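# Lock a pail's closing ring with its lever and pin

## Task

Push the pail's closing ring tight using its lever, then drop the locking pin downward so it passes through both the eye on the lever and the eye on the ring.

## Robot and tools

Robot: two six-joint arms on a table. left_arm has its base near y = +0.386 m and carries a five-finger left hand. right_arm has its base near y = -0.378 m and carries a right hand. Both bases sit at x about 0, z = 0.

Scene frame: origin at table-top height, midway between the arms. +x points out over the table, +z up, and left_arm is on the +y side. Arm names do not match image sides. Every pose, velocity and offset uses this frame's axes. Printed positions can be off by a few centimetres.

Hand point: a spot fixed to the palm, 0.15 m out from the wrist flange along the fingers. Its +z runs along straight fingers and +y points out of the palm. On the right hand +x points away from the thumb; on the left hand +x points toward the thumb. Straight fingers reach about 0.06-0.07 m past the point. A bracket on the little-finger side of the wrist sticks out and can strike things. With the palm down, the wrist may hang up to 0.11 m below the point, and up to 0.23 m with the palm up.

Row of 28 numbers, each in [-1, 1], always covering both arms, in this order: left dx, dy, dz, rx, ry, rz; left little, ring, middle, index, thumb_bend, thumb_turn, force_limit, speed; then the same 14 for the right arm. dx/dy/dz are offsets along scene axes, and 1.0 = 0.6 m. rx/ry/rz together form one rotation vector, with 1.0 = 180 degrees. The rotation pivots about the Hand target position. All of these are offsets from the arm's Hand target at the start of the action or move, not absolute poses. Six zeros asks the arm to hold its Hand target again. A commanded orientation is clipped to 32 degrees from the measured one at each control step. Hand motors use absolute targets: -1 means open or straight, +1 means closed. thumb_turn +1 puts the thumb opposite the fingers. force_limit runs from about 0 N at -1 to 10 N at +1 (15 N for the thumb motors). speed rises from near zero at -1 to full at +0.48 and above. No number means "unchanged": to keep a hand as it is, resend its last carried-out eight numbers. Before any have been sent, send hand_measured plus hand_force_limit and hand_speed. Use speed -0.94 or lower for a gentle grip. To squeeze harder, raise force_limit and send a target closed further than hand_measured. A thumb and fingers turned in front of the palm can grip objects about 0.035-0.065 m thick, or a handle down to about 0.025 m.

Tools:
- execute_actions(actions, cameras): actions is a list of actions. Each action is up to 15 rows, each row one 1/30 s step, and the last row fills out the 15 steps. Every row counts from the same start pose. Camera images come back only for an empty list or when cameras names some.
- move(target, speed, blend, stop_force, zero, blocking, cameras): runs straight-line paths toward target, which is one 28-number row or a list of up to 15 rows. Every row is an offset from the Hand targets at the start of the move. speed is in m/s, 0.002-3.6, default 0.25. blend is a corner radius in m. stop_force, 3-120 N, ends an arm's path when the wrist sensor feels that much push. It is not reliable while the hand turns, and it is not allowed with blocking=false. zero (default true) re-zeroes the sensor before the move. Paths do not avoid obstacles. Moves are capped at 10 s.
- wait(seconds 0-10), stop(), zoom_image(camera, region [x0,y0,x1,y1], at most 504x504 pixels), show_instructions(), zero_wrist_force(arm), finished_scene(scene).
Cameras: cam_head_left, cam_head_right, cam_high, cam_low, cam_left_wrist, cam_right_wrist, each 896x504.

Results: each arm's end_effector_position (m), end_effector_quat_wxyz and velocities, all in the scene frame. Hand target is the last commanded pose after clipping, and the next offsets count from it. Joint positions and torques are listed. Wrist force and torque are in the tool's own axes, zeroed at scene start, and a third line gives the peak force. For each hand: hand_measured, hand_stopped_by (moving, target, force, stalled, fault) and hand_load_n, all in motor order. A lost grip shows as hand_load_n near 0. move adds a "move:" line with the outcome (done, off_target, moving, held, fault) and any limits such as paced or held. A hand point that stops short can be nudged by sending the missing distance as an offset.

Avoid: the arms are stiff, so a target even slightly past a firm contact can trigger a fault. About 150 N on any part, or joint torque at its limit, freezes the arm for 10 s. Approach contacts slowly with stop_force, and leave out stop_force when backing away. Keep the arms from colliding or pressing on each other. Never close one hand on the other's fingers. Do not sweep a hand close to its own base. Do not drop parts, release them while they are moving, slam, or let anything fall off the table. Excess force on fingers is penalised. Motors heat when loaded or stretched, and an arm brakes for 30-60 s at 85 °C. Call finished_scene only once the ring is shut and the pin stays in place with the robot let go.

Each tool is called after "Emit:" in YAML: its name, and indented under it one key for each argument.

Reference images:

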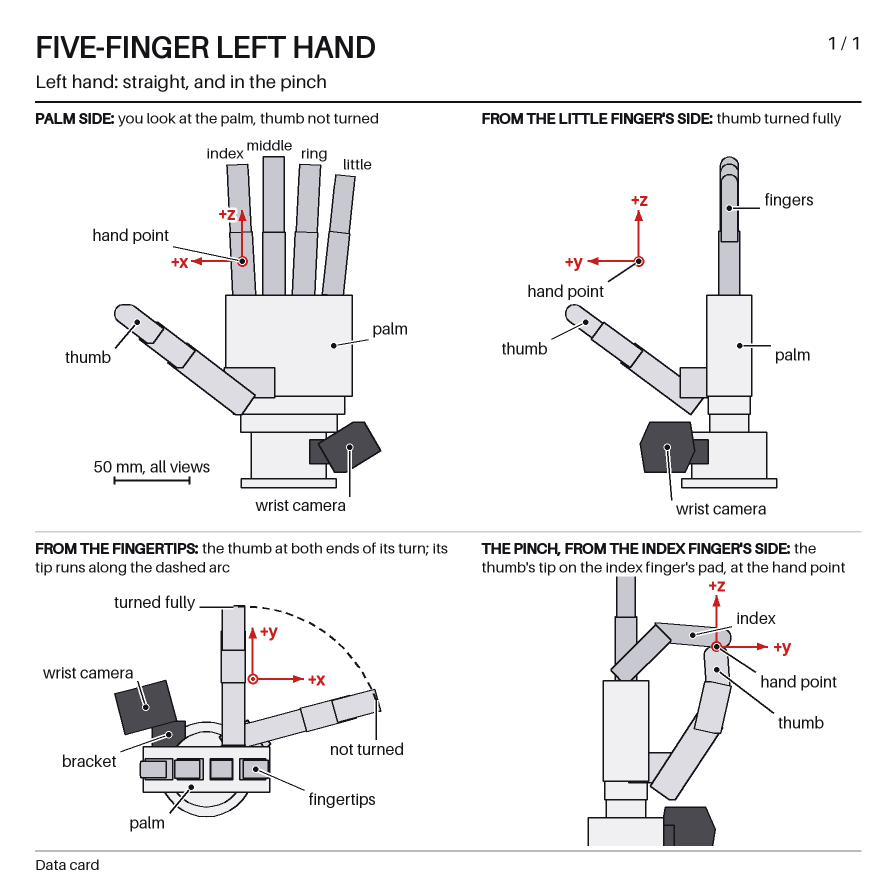

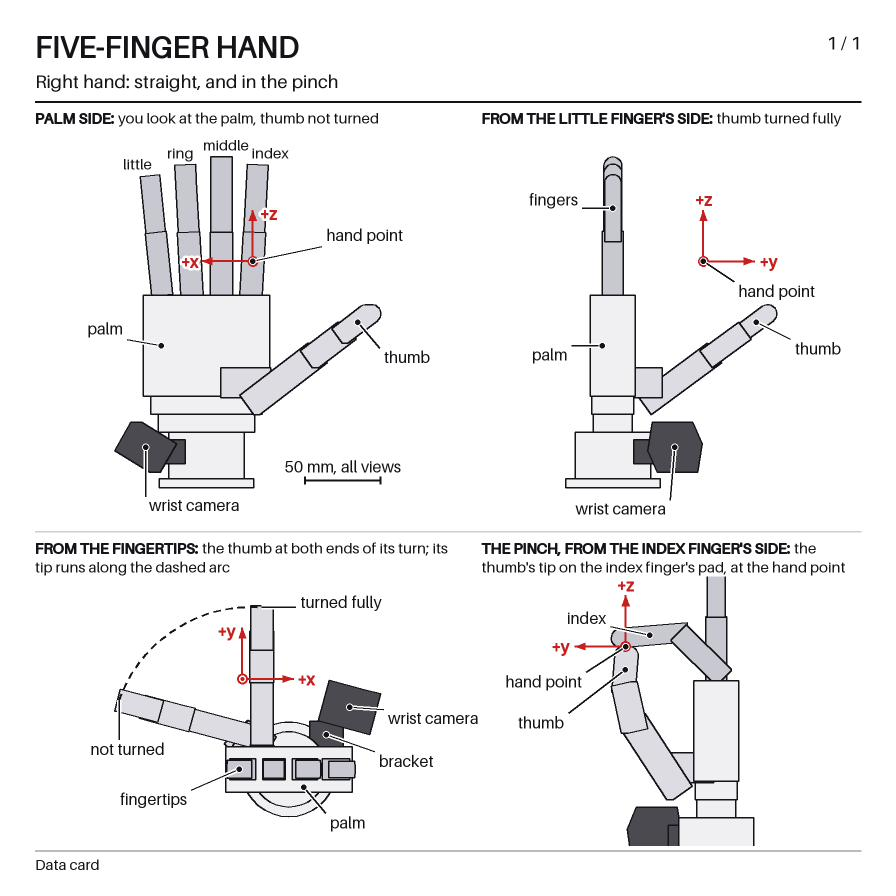

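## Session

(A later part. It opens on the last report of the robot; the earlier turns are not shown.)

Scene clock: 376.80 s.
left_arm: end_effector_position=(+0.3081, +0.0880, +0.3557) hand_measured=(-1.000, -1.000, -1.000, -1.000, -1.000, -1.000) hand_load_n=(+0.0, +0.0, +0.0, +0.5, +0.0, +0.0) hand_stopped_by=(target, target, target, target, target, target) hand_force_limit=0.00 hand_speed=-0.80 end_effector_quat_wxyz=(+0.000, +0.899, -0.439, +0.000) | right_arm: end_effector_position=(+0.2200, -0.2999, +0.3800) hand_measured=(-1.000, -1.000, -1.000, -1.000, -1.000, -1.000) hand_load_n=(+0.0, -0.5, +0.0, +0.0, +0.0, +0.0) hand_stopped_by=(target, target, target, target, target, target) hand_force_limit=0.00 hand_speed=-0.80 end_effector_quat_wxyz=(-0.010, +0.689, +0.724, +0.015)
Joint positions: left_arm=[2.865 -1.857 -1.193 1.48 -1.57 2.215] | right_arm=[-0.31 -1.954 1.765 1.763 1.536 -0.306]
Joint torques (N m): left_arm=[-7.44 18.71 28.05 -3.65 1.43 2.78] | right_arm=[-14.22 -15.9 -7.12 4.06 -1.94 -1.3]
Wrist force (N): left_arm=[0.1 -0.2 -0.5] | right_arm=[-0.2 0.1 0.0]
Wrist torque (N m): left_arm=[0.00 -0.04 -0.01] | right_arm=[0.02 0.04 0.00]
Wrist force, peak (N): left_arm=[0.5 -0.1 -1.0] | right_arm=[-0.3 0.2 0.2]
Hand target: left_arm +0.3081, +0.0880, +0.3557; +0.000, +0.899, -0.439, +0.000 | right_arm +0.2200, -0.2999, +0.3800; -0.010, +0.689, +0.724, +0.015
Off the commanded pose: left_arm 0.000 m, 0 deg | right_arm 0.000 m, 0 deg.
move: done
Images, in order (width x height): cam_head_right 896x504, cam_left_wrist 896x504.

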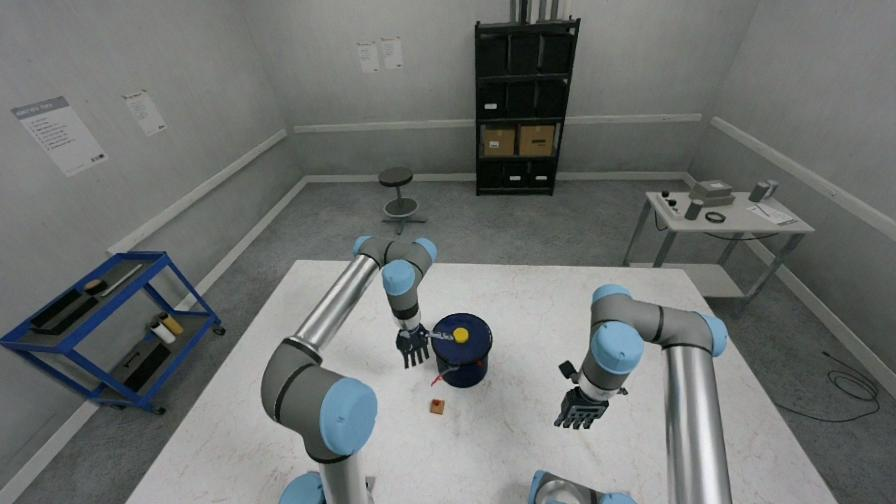

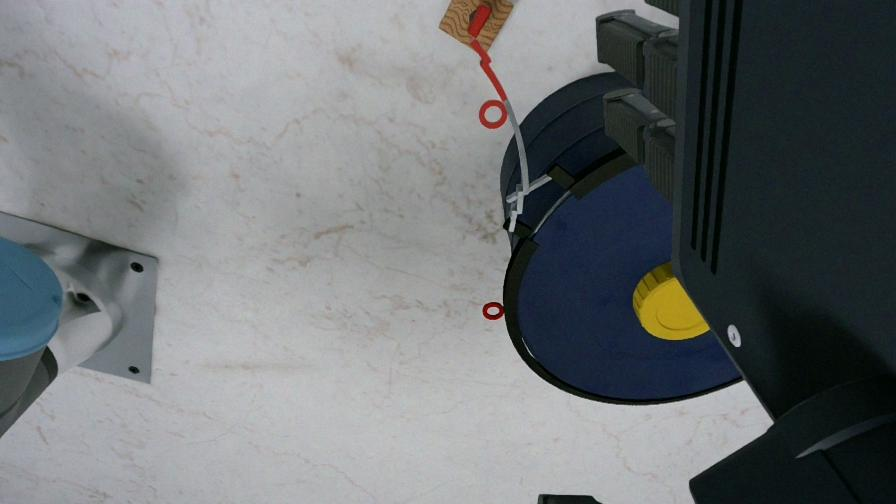

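Emit:
move:
  target: [0,0,-0.173,0,0,0,-1,-1,-1,-1,-1,-1,0,-0.8,0,0,0,0,0,0,-1,-1,-1,-1,-1,-1,0,-0.8]
  speed: 0.12
  stop_force: 10
  cameras: ["cam_left_wrist","cam_head_right","cam_low","cam_high"]

Scene clock: 394.43 s.
left_arm: end_effector_position=(+0.3081, +0.0880, +0.2519) hand_measured=(-1.000, -1.000, -1.000, -1.000, -1.000, -1.000) hand_load_n=(+0.5, +0.0, +0.0, +0.0, +0.0, +0.0) hand_stopped_by=(target, target, target, target, target, target) hand_force_limit=0.00 hand_speed=-0.80 end_effector_quat_wxyz=(+0.000, +0.899, -0.439, +0.000) | right_arm: end_effector_position=(+0.2200, -0.2999, +0.3800) hand_measured=(-1.000, -1.000, -1.000, -1.000, -1.000, -1.000) hand_load_n=(+0.0, +0.5, +0.0, +0.0, -0.5, +0.0) hand_stopped_by=(target, target, target, target, target, target) hand_force_limit=0.00 hand_speed=-0.80 end_effector_quat_wxyz=(-0.010, +0.689, +0.724, +0.015)
Joint positions: left_arm=[2.865 -1.868 -1.445 1.742 -1.57 2.215] | right_arm=[-0.31 -1.954 1.765 1.763 1.536 -0.306]
Joint torques (N m): left_arm=[6.7 17.61 11.86 -1.09 1.5 1.99] | right_arm=[-13.92 -15.59 -6.95 4.11 -2.02 -1.18]
Wrist force (N): left_arm=[0.0 0.0 -0.4] | right_arm=[-0.2 0.0 0.2]
Wrist torque (N m): left_arm=[0.03 -0.02 -0.02] | right_arm=[0.01 0.04 0.00]
Wrist force, peak (N): left_arm=[0.5 0.4 -1.2] | right_arm=[-0.4 0.1 0.1]
Hand target: left_arm +0.3081, +0.0880, +0.2519; +0.000, +0.899, -0.439, +0.000 | right_arm +0.2200, -0.2999, +0.3800; -0.010, +0.689, +0.724, +0.015
Off the commanded pose: left_arm 0.000 m, 0 deg | right_arm 0.000 m, 0 deg.
move: done
Images, in order (width x height): cam_head_right 896x504, cam_high 896x504, cam_low 896x504, cam_left_wrist 896x504.

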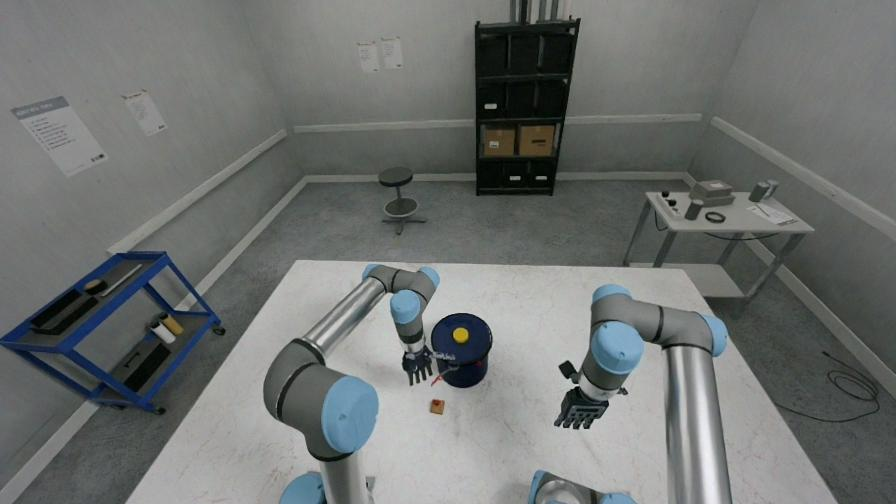

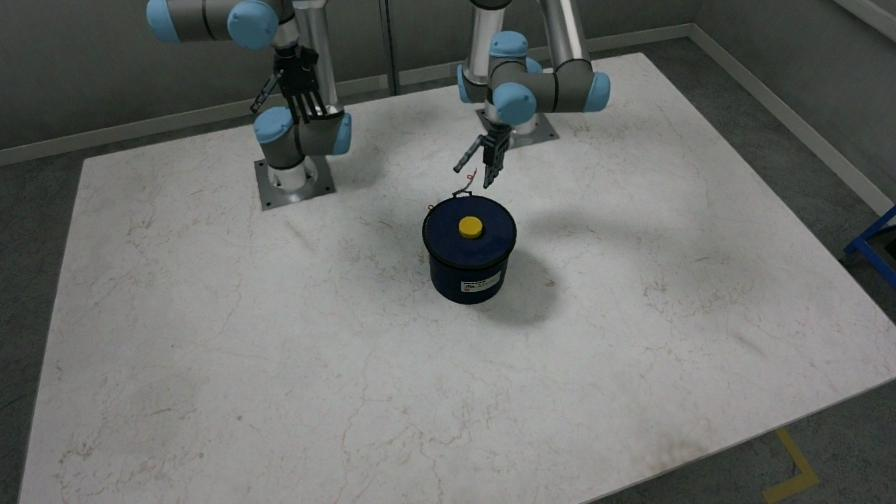

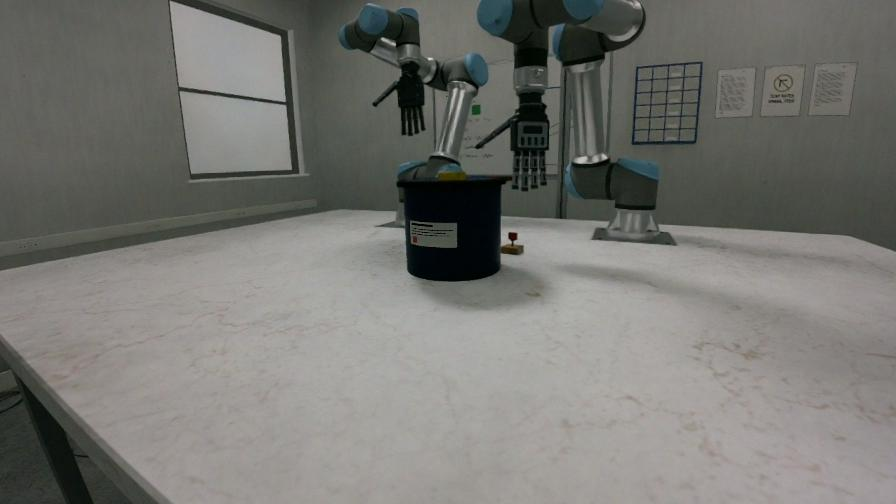

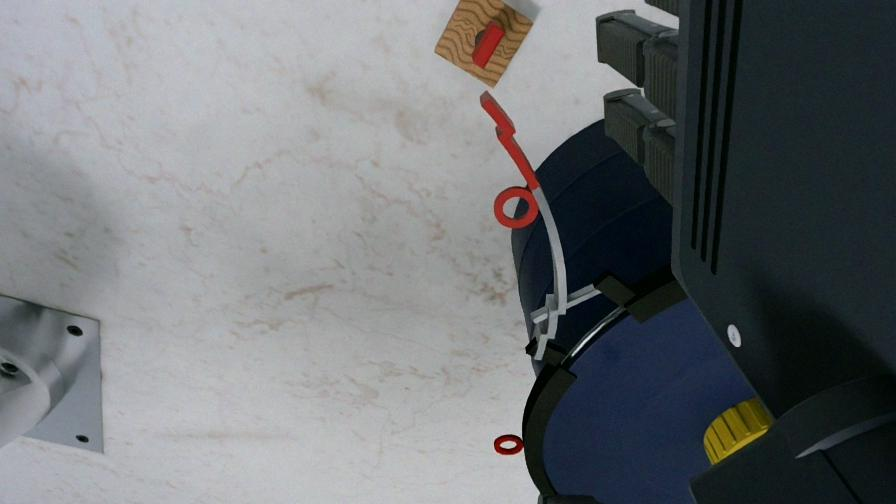

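Emit:
zoom_image:
  camera: "cam_low"
  region: [390, 110, 560, 280]

Emit:
zoom_image:
  camera: "cam_left_wrist"
  region: [460, 80, 680, 300]

Emit:
zoom_image:
  camera: "cam_left_wrist"
  region: [480, 280, 680, 480]

Scaled by 2.965.

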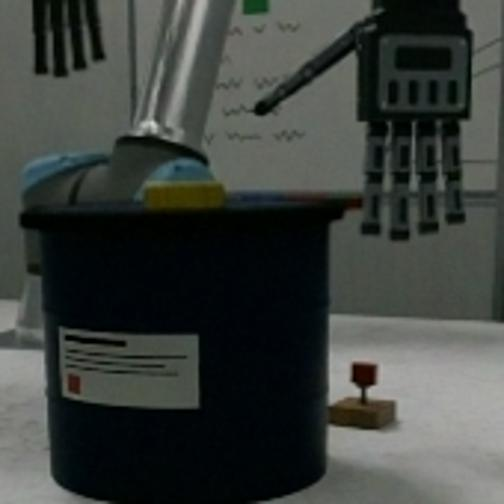

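Scaled by 2.291.

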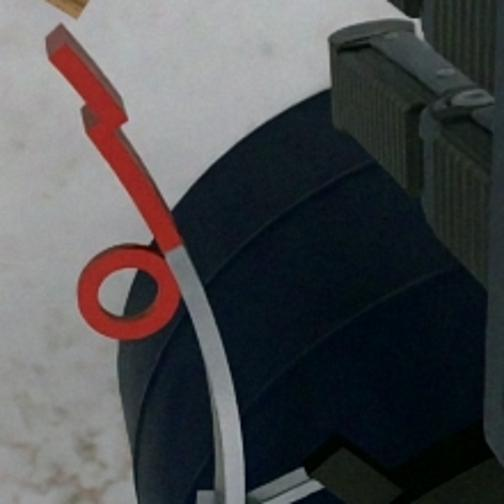

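Scaled by 2.520.

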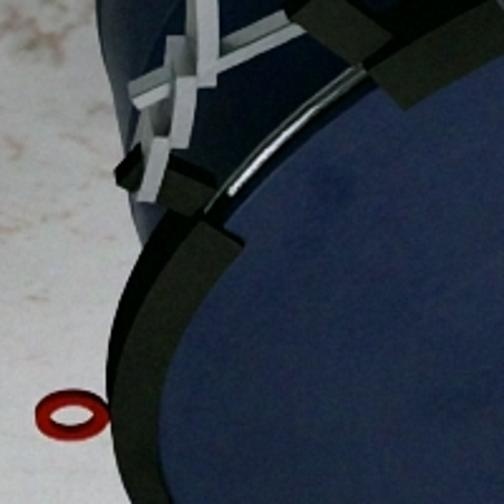

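Emit:
move:
  target:
    - [-0.0348,-0.0192,0,0,0,-0.0167,-1,-1,-1,-1,-1,-1,0,-0.8,0,0,0,0,0,0,-1,-1,-1,-1,-1,-1,0,-0.8]
    - [-0.0458,-0.081,0,0,0,0.122,-1,-1,-1,-1,-1,-1,0,-0.8,0,0,0,0,0,0,-1,-1,-1,-1,-1,-1,0,-0.8]
  speed: 0.1
  blend: [0.005, 0]
  cameras: ["cam_left_wrist","cam_high"]

Scene clock: 431.77 s.
left_arm: end_effector_position=(+0.2806, +0.0394, +0.2519) hand_measured=(-1.000, -1.000, -1.000, -1.000, -1.000, -1.000) hand_load_n=(+0.0, +0.0, +0.0, +0.0, +0.0, +0.0) hand_stopped_by=(target, target, target, target, target, target) hand_force_limit=0.00 hand_speed=-0.80 end_effector_quat_wxyz=(+0.000, +0.966, -0.260, +0.000) | right_arm: end_effector_position=(+0.2200, -0.2999, +0.3800) hand_measured=(-1.000, -1.000, -1.000, -1.000, -1.000, -1.000) hand_load_n=(+0.0, +0.0, +0.0, +0.0, +0.0, +0.0) hand_stopped_by=(target, target, target, target, target, target) hand_force_limit=0.00 hand_speed=-0.80 end_effector_quat_wxyz=(-0.010, +0.689, +0.724, +0.015)
Joint positions: left_arm=[2.722 -1.829 -1.496 1.754 -1.571 1.689] | right_arm=[-0.31 -1.954 1.765 1.763 1.536 -0.306]
Joint torques (N m): left_arm=[-7.28 36.02 14.13 -2.24 -1.42 -2.56] | right_arm=[-14.08 -15.79 -7.49 3.99 -1.98 -1.19]
Wrist force (N): left_arm=[0.6 0.0 -0.4] | right_arm=[-0.1 0.0 0.0]
Wrist torque (N m): left_arm=[0.10 -0.08 0.08] | right_arm=[0.01 0.01 0.01]
Wrist force, peak (N): left_arm=[0.9 -0.4 -0.8] | right_arm=[-0.5 0.1 -0.1]
Hand target: left_arm +0.2806, +0.0394, +0.2519; +0.000, +0.966, -0.260, +0.000 | right_arm +0.2200, -0.2999, +0.3800; -0.010, +0.689, +0.724, +0.015
Off the commanded pose: left_arm 0.000 m, 0 deg | right_arm 0.000 m, 0 deg.
move: done
Images, in order (width x height): cam_high 896x504, cam_left_wrist 896x504.

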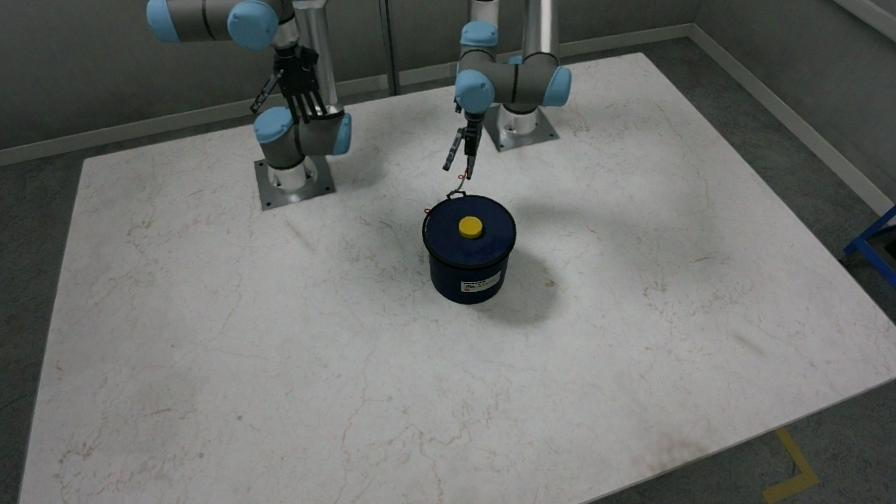

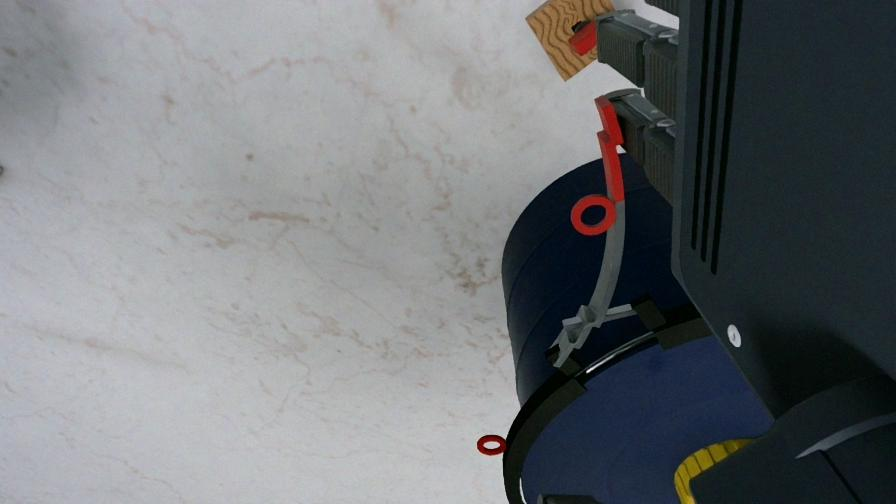

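Emit:
move:
  target:
    - [0.0187,-0.0588,0,0,0,0.139,-1,-1,-1,-1,-1,-1,0,-0.8,0,0,0,0,0,0,-1,-1,-1,-1,-1,-1,0,-0.8]
    - [0.063,-0.1003,0,0,0,0.278,-1,-1,-1,-1,-1,-1,0,-0.8,0,0,0,0,0,0,-1,-1,-1,-1,-1,-1,0,-0.8]
  speed: 0.1
  blend: [0.005, 0]
  cameras: ["cam_left_wrist","cam_high"]

Scene clock: 442.20 s.
left_arm: end_effector_position=(+0.3184, -0.0207, +0.2519) hand_measured=(-1.000, -1.000, -1.000, -1.000, -1.000, -1.000) hand_load_n=(+0.0, +0.0, +0.0, +0.0, +0.0, +0.0) hand_stopped_by=(target, target, target, target, target, target) hand_force_limit=0.00 hand_speed=-0.80 end_effector_quat_wxyz=(+0.000, +0.985, +0.173, +0.000) | right_arm: end_effector_position=(+0.2200, -0.2999, +0.3800) hand_measured=(-1.000, -1.000, -1.000, -1.000, -1.000, -1.000) hand_load_n=(+0.0, +0.0, +0.0, +0.0, +0.0, +0.0) hand_stopped_by=(target, target, target, target, target, target) hand_force_limit=0.00 hand_speed=-0.80 end_effector_quat_wxyz=(-0.010, +0.689, +0.724, +0.015)
Joint positions: left_arm=[2.534 -1.949 -1.334 1.713 -1.571 0.628] | right_arm=[-0.31 -1.954 1.765 1.763 1.536 -0.306]
Joint torques (N m): left_arm=[-7.14 21.58 28.51 -3.54 -1.2 -2.89] | right_arm=[-14.33 -15.72 -6.85 3.94 -1.77 -1.12]
Wrist force (N): left_arm=[-0.1 -0.5 -0.8] | right_arm=[-0.1 0.0 -0.1]
Wrist torque (N m): left_arm=[0.03 -0.03 0.06] | right_arm=[0.01 0.02 0.01]
Wrist force, peak (N): left_arm=[0.8 -0.6 -1.0] | right_arm=[-0.5 0.1 0.0]
Hand target: left_arm +0.3184, -0.0208, +0.2519; +0.000, +0.985, +0.173, +0.000 | right_arm +0.2200, -0.2999, +0.3800; -0.010, +0.689, +0.724, +0.015
Off the commanded pose: left_arm 0.000 m, 0 deg | right_arm 0.000 m, 0 deg.
move: done
Images, in order (width x height): cam_high 896x504, cam_left_wrist 896x504.

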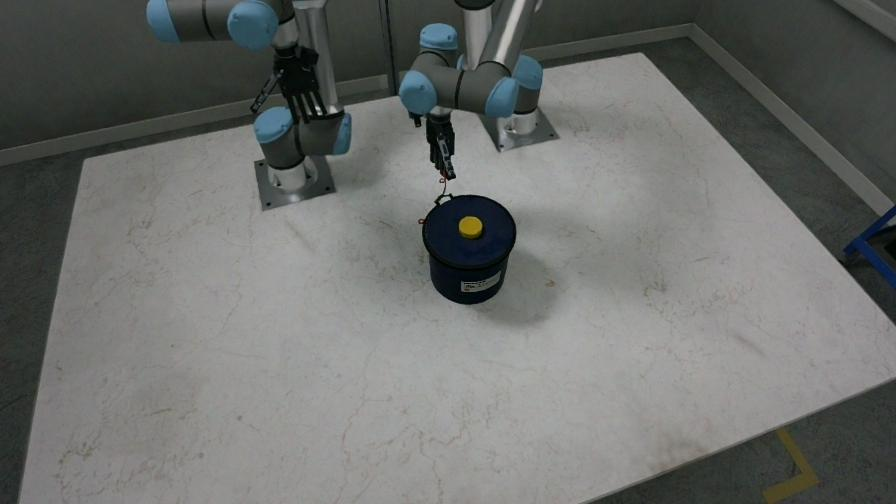

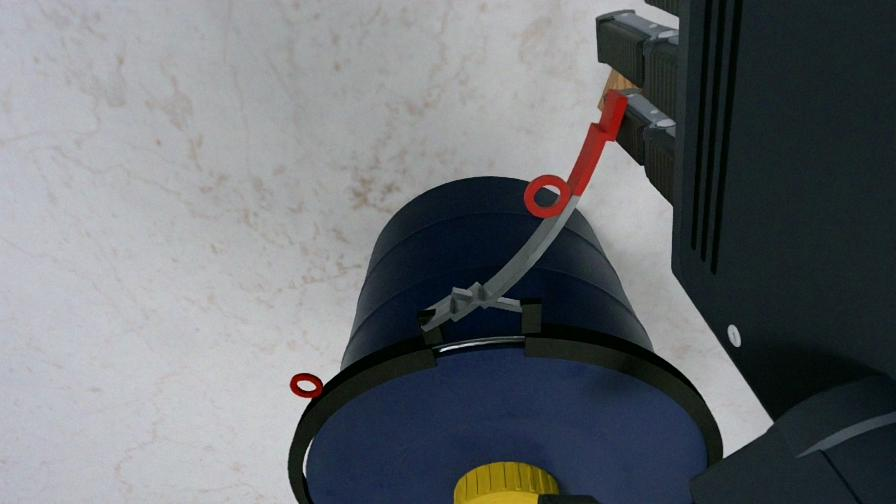

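Emit:
move:
  target:
    - [0,0,0.18,0,0,0,-1,-1,-1,-1,-1,-1,0,-0.8,0,0,0,0,0,0,-1,-1,-1,-1,-1,-1,0,-0.8]
    - [-0.1,0.25,0.22,0,0,0,-1,-1,-1,-1,-1,-1,0,-0.8,0.1,0.05,0,0.310,0.341,-0.425,-1,-1,-1,-1,-1,-1,0,-0.8]
  speed: 0.3
  blend: [0.02, 0]
  cameras: ["cam_left_wrist","cam_right_wrist","cam_head_right","cam_low","cam_high"]

Scene clock: 616.07 s.
left_arm: end_effector_position=(+0.2584, +0.1292, +0.3839) hand_measured=(-1.000, -1.000, -1.000, -1.000, -1.000, -1.000) hand_load_n=(+0.0, +0.0, +0.0, +0.0, +0.0, +0.0) hand_stopped_by=(target, target, target, target, target, target) hand_force_limit=0.00 hand_speed=-0.80 end_effector_quat_wxyz=(+0.000, +0.985, +0.173, +0.000) | right_arm: end_effector_position=(+0.2800, -0.2700, +0.3800) hand_measured=(-1.000, -1.000, -1.000, -1.000, -1.000, -1.000) hand_load_n=(+0.0, +0.0, +0.0, +0.0, +0.0, +0.0) hand_stopped_by=(target, target, target, target, target, target) hand_force_limit=0.00 hand_speed=-0.80 end_effector_quat_wxyz=(-0.609, +0.793, +0.001, -0.001)
Joint positions: left_arm=[2.835 -1.56 -1.462 1.452 -1.571 0.928] | right_arm=[-0.83 -1.593 2.064 2.308 0.813 0.255]
Joint torques (N m): left_arm=[6.64 25.57 12.12 -3.57 1.51 2.57] | right_arm=[-13 -29.94 -4.25 3.55 -2.69 1.16]
Wrist force (N): left_arm=[0.4 -0.1 -0.5] | right_arm=[-0.8 -0.2 -0.1]
Wrist torque (N m): left_arm=[0.00 -0.09 0.01] | right_arm=[-0.19 -0.02 -0.27]
Wrist force, peak (N): left_arm=[0.3 0.4 -1.7] | right_arm=[-1.0 -0.1 -0.1]
Hand target: left_arm +0.2584, +0.1292, +0.3839; +0.000, +0.985, +0.173, +0.000 | right_arm +0.2800, -0.2699, +0.3800; -0.609, +0.793, +0.001, -0.001
Off the commanded pose: left_arm 0.000 m, 0 deg | right_arm 0.000 m, 0 deg.
move: done
Images, in order (width x height): cam_head_right 896x504, cam_high 896x504, cam_low 896x504, cam_left_wrist 896x504, cam_right_wrist 896x504.

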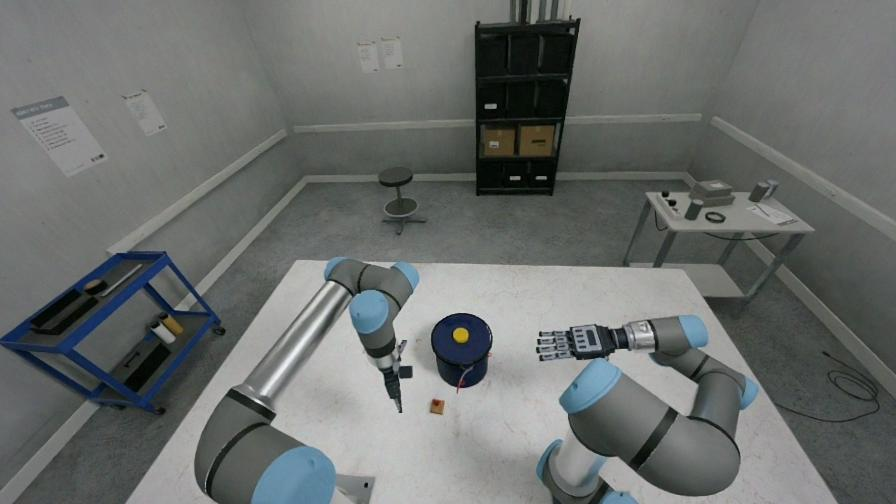

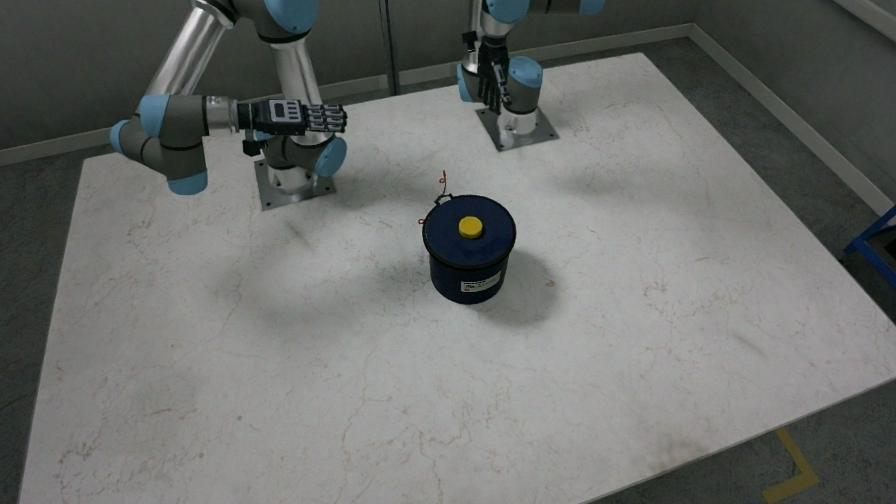

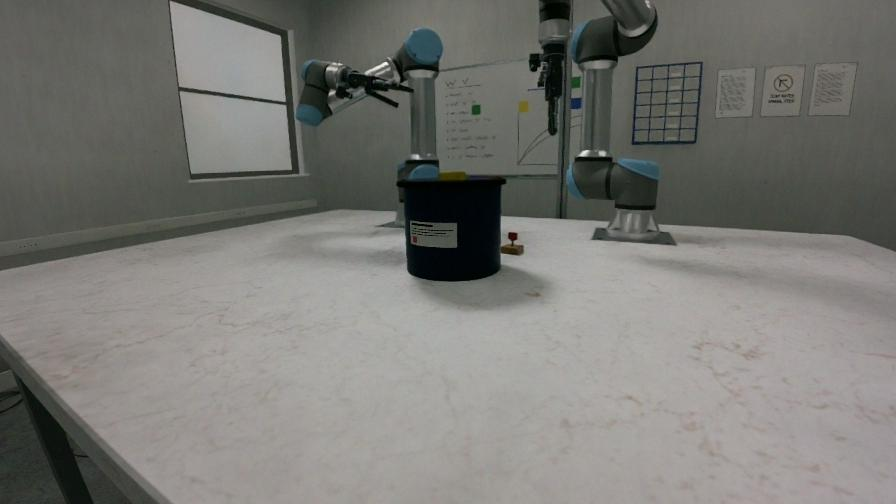

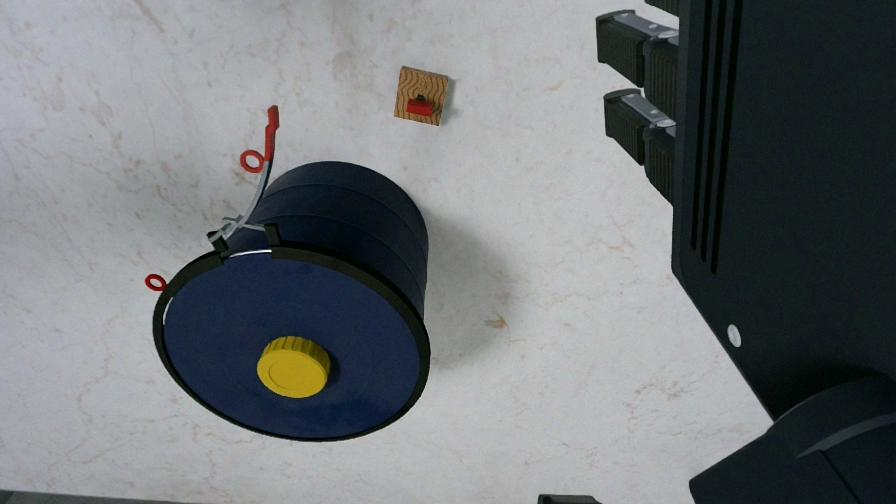

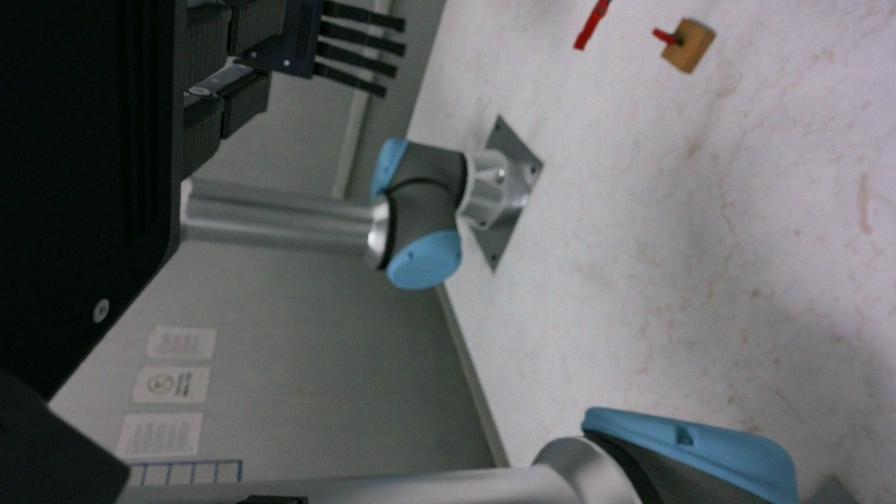

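Emit:
move:
  target: [0,0,0,0,0,0,-1,-1,-1,-1,-1,-1,0,-0.8,0.283,0.1275,-0.27,0,0,0,1,1,1,-1,-1,1,0,0]
  speed: 0.25
  cameras: ["cam_left_wrist","cam_right_wrist","cam_head_right","cam_high"]

Scene clock: 690.03 s.
left_arm: end_effector_position=(+0.2584, +0.1292, +0.3839) hand_measured=(-1.000, -1.000, -1.000, -1.000, -1.000, -1.000) hand_load_n=(+0.5, +0.0, +0.0, +0.0, +0.0, +0.0) hand_stopped_by=(target, target, target, target, target, target) hand_force_limit=0.00 hand_speed=-0.80 end_effector_quat_wxyz=(+0.000, +0.985, +0.173, +0.000) | right_arm: end_effector_position=(+0.4498, -0.1935, +0.2181) hand_measured=(+1.000, +1.000, +1.000, -1.000, -1.000, +1.000) hand_load_n=(+0.0, +0.0, +0.0, +0.0, +0.0, +0.0) hand_stopped_by=(target, target, target, target, target, target) hand_force_limit=0.00 hand_speed=0.00 end_effector_quat_wxyz=(-0.609, +0.793, +0.001, -0.001)
Joint positions: left_arm=[2.835 -1.56 -1.462 1.452 -1.571 0.928] | right_arm=[-0.421 -1.001 1.726 1.781 0.448 0.586]
Joint torques (N m): left_arm=[6.92 26.2 12.51 -3.37 1.53 2.58] | right_arm=[12.03 -26.55 -29.55 0.42 -2.72 1.28]
Wrist force (N): left_arm=[0.6 0.0 -0.6] | right_arm=[-0.5 0.0 0.3]
Wrist torque (N m): left_arm=[0.01 -0.12 0.02] | right_arm=[-0.18 -0.07 -0.25]
Wrist force, peak (N): left_arm=[0.6 0.0 -1.0] | right_arm=[-1.4 -0.8 -0.4]
Hand target: left_arm +0.2584, +0.1292, +0.3839; +0.000, +0.985, +0.173, +0.000 | right_arm +0.4498, -0.1934, +0.2180; -0.609, +0.793, +0.001, -0.001
Off the commanded pose: left_arm 0.000 m, 0 deg | right_arm 0.000 m, 0 deg.
move: done
Images, in order (width x height): cam_head_right 896x504, cam_high 896x504, cam_left_wrist 896x504, cam_right_wrist 896x504.

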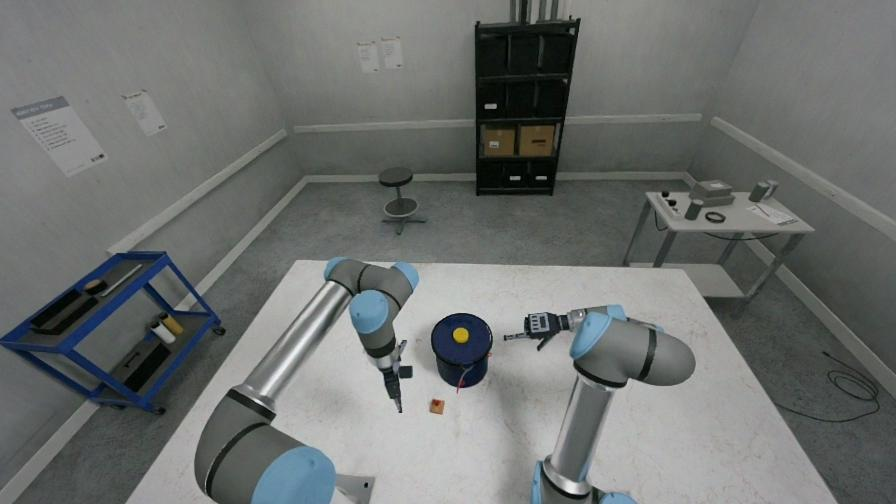

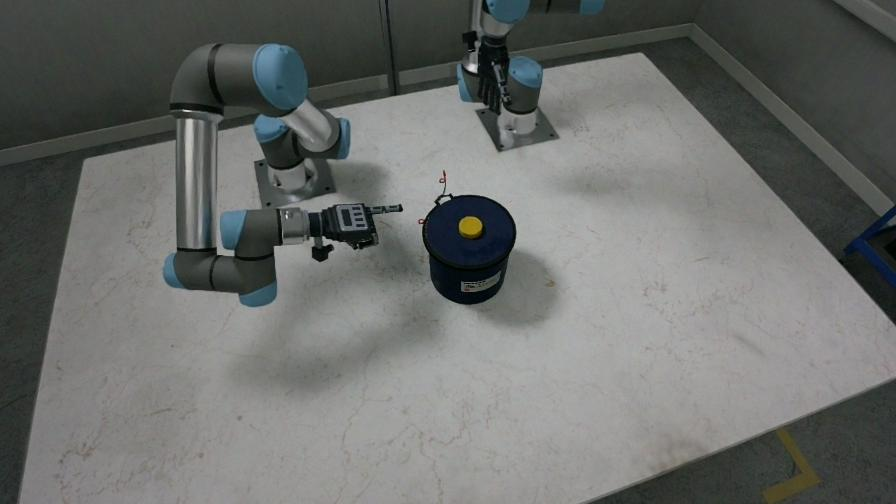

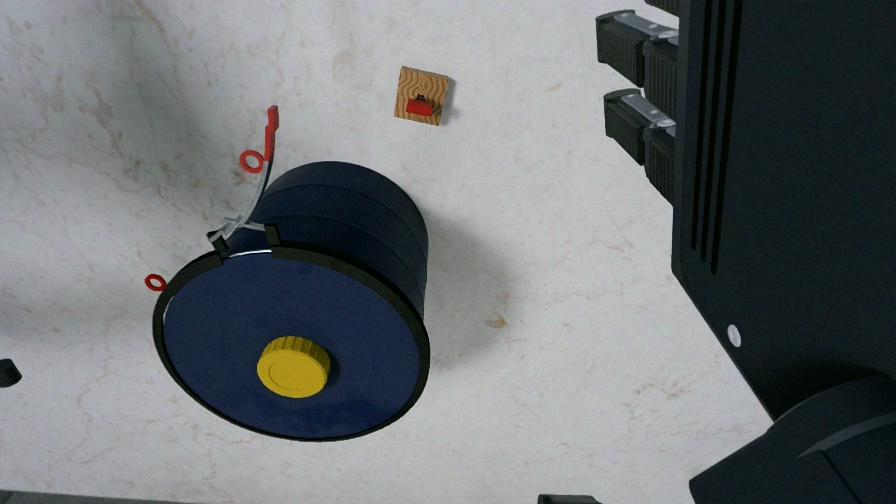

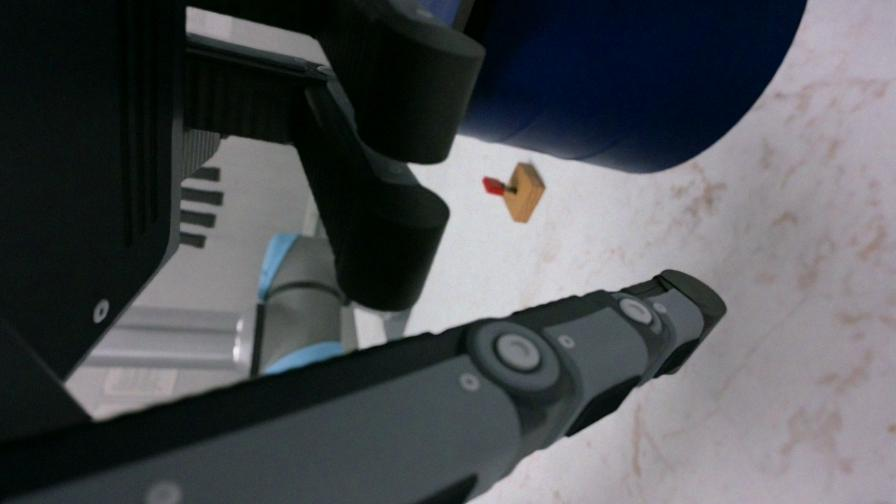

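Emit:
move:
  target: [0,0,0,0,0,0,-1,-1,-1,-1,-1,-1,0,-0.8,-0.025,0.0083,-0.0917,0,0,0,1,1,1,-1,-1,1,0,0]
  speed: 0.15
  stop_force: 10
  cameras: ["cam_left_wrist","cam_right_wrist","cam_head_right","cam_high","cam_low"]

Emit:
zoom_image:
  camera: "cam_high"
  region: [370, 150, 520, 300]

Emit:
zoom_image:
  camera: "cam_head_right"
  region: [410, 280, 560, 430]

Emit:
zoom_image:
  camera: "cam_low"
  region: [340, 120, 540, 320]

Scene clock: 702.60 s.
left_arm: end_effector_position=(+0.2584, +0.1292, +0.3839) hand_measured=(-1.000, -1.000, -1.000, -1.000, -1.000, -1.000) hand_load_n=(+0.0, +0.0, +0.0, +0.0, +0.0, +0.0) hand_stopped_by=(target, target, target, target, target, target) hand_force_limit=0.00 hand_speed=-0.80 end_effector_quat_wxyz=(+0.000, +0.985, +0.173, +0.000) | right_arm: end_effector_position=(+0.4348, -0.1885, +0.1630) hand_measured=(+1.000, +1.000, +1.000, -1.000, -1.000, +1.000) hand_load_n=(+0.5, +0.0, +0.0, +0.0, +0.0, +0.0) hand_stopped_by=(target, target, target, target, target, target) hand_force_limit=0.00 hand_speed=0.00 end_effector_quat_wxyz=(-0.609, +0.793, +0.001, -0.001)
Joint positions: left_arm=[2.835 -1.56 -1.462 1.452 -1.571 0.928] | right_arm=[-0.423 -0.934 1.801 1.641 0.45 0.584]
Joint torques (N m): left_arm=[7.01 26.08 12.38 -3.13 1.47 2.46] | right_arm=[-13.97 -26.52 0.61 0.75 -2.82 1.3]
Wrist force (N): left_arm=[0.2 -0.3 -0.5] | right_arm=[-0.8 -0.1 0.4]
Wrist torque (N m): left_arm=[-0.03 -0.06 0.01] | right_arm=[-0.20 -0.04 -0.28]
Wrist force, peak (N): left_arm=[0.4 0.0 -1.0] | right_arm=[-0.9 0.6 0.5]
Hand target: left_arm +0.2584, +0.1292, +0.3839; +0.000, +0.985, +0.173, +0.000 | right_arm +0.4348, -0.1885, +0.1630; -0.609, +0.793, +0.001, -0.001
Off the commanded pose: left_arm 0.000 m, 0 deg | right_arm 0.000 m, 0 deg.
move: done
Images, in order (width x height): cam_head_right 896x504, cam_high 896x504, cam_low 896x504, cam_left_wrist 896x504, cam_right_wrist 896x504.

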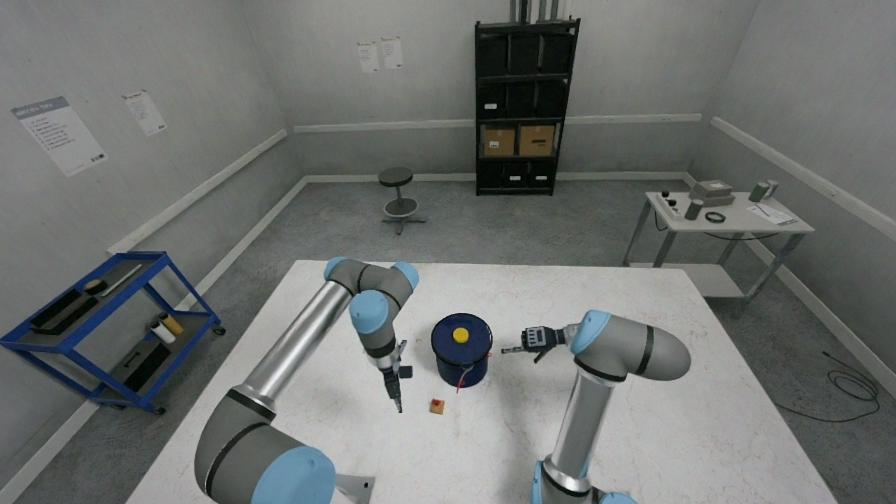

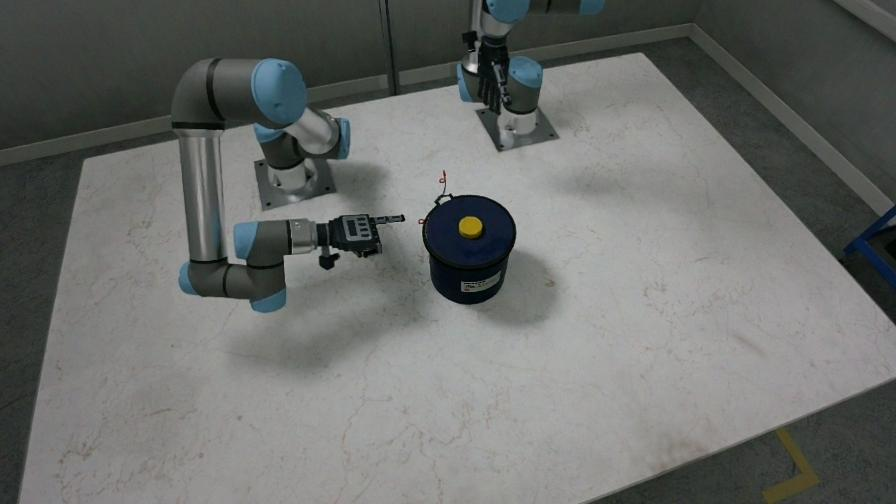

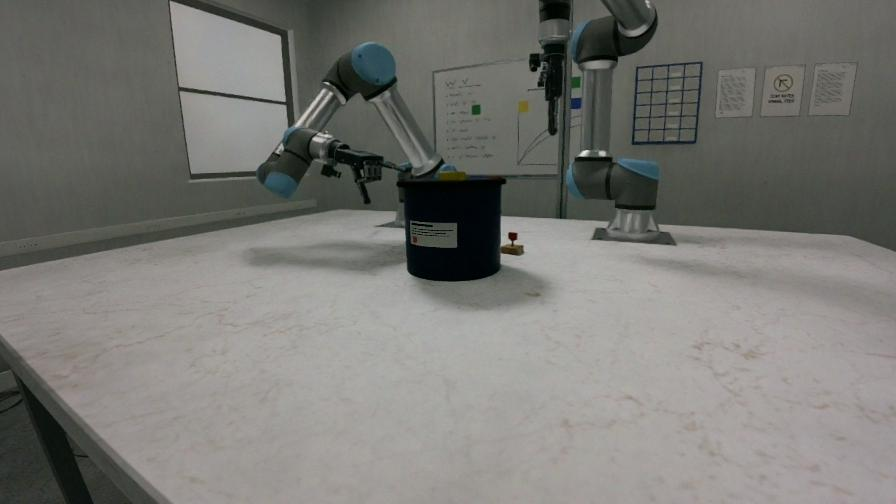

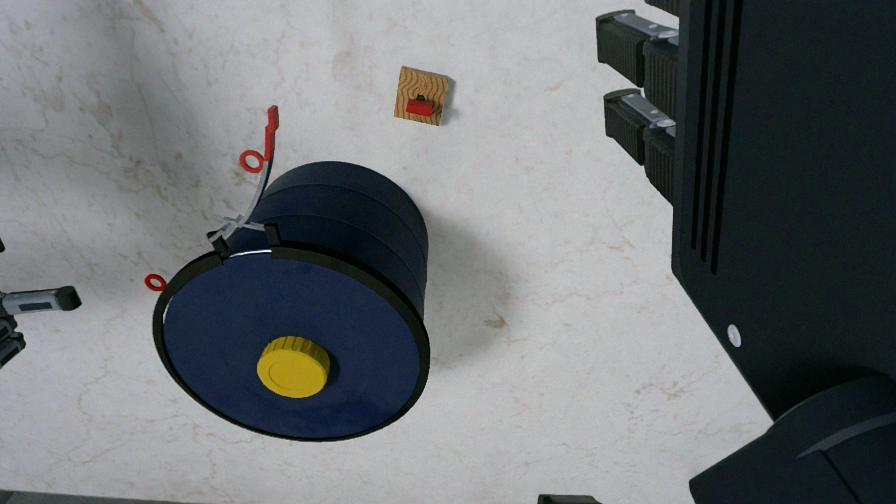

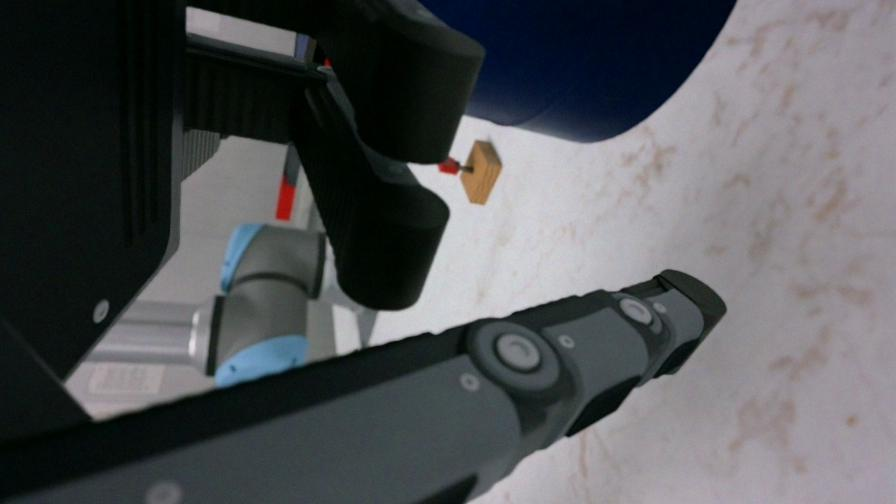

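Scaled by 3.360.

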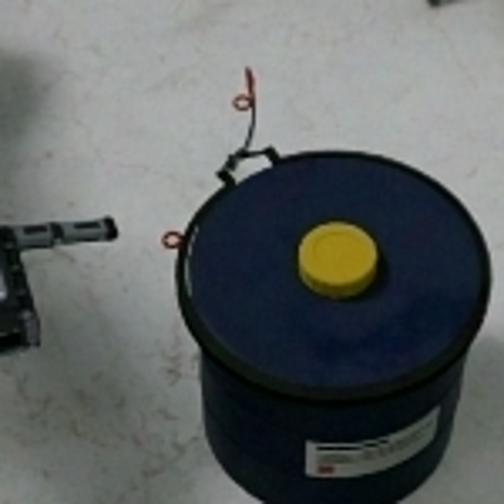

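Scaled by 3.360.

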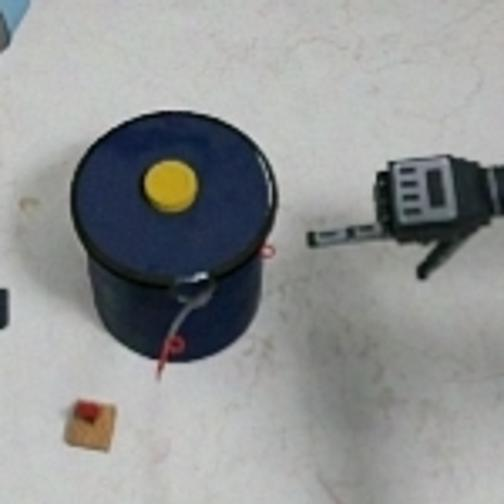

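Scaled by 2.520.

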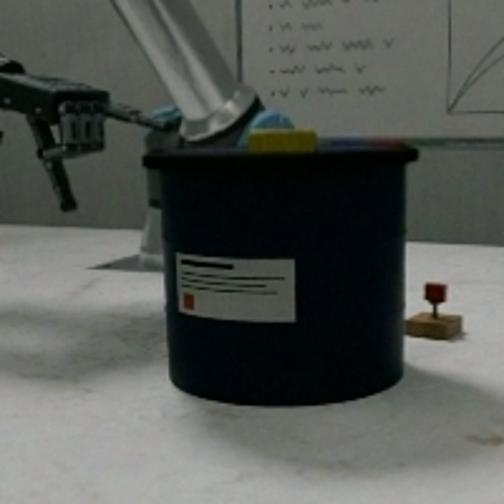

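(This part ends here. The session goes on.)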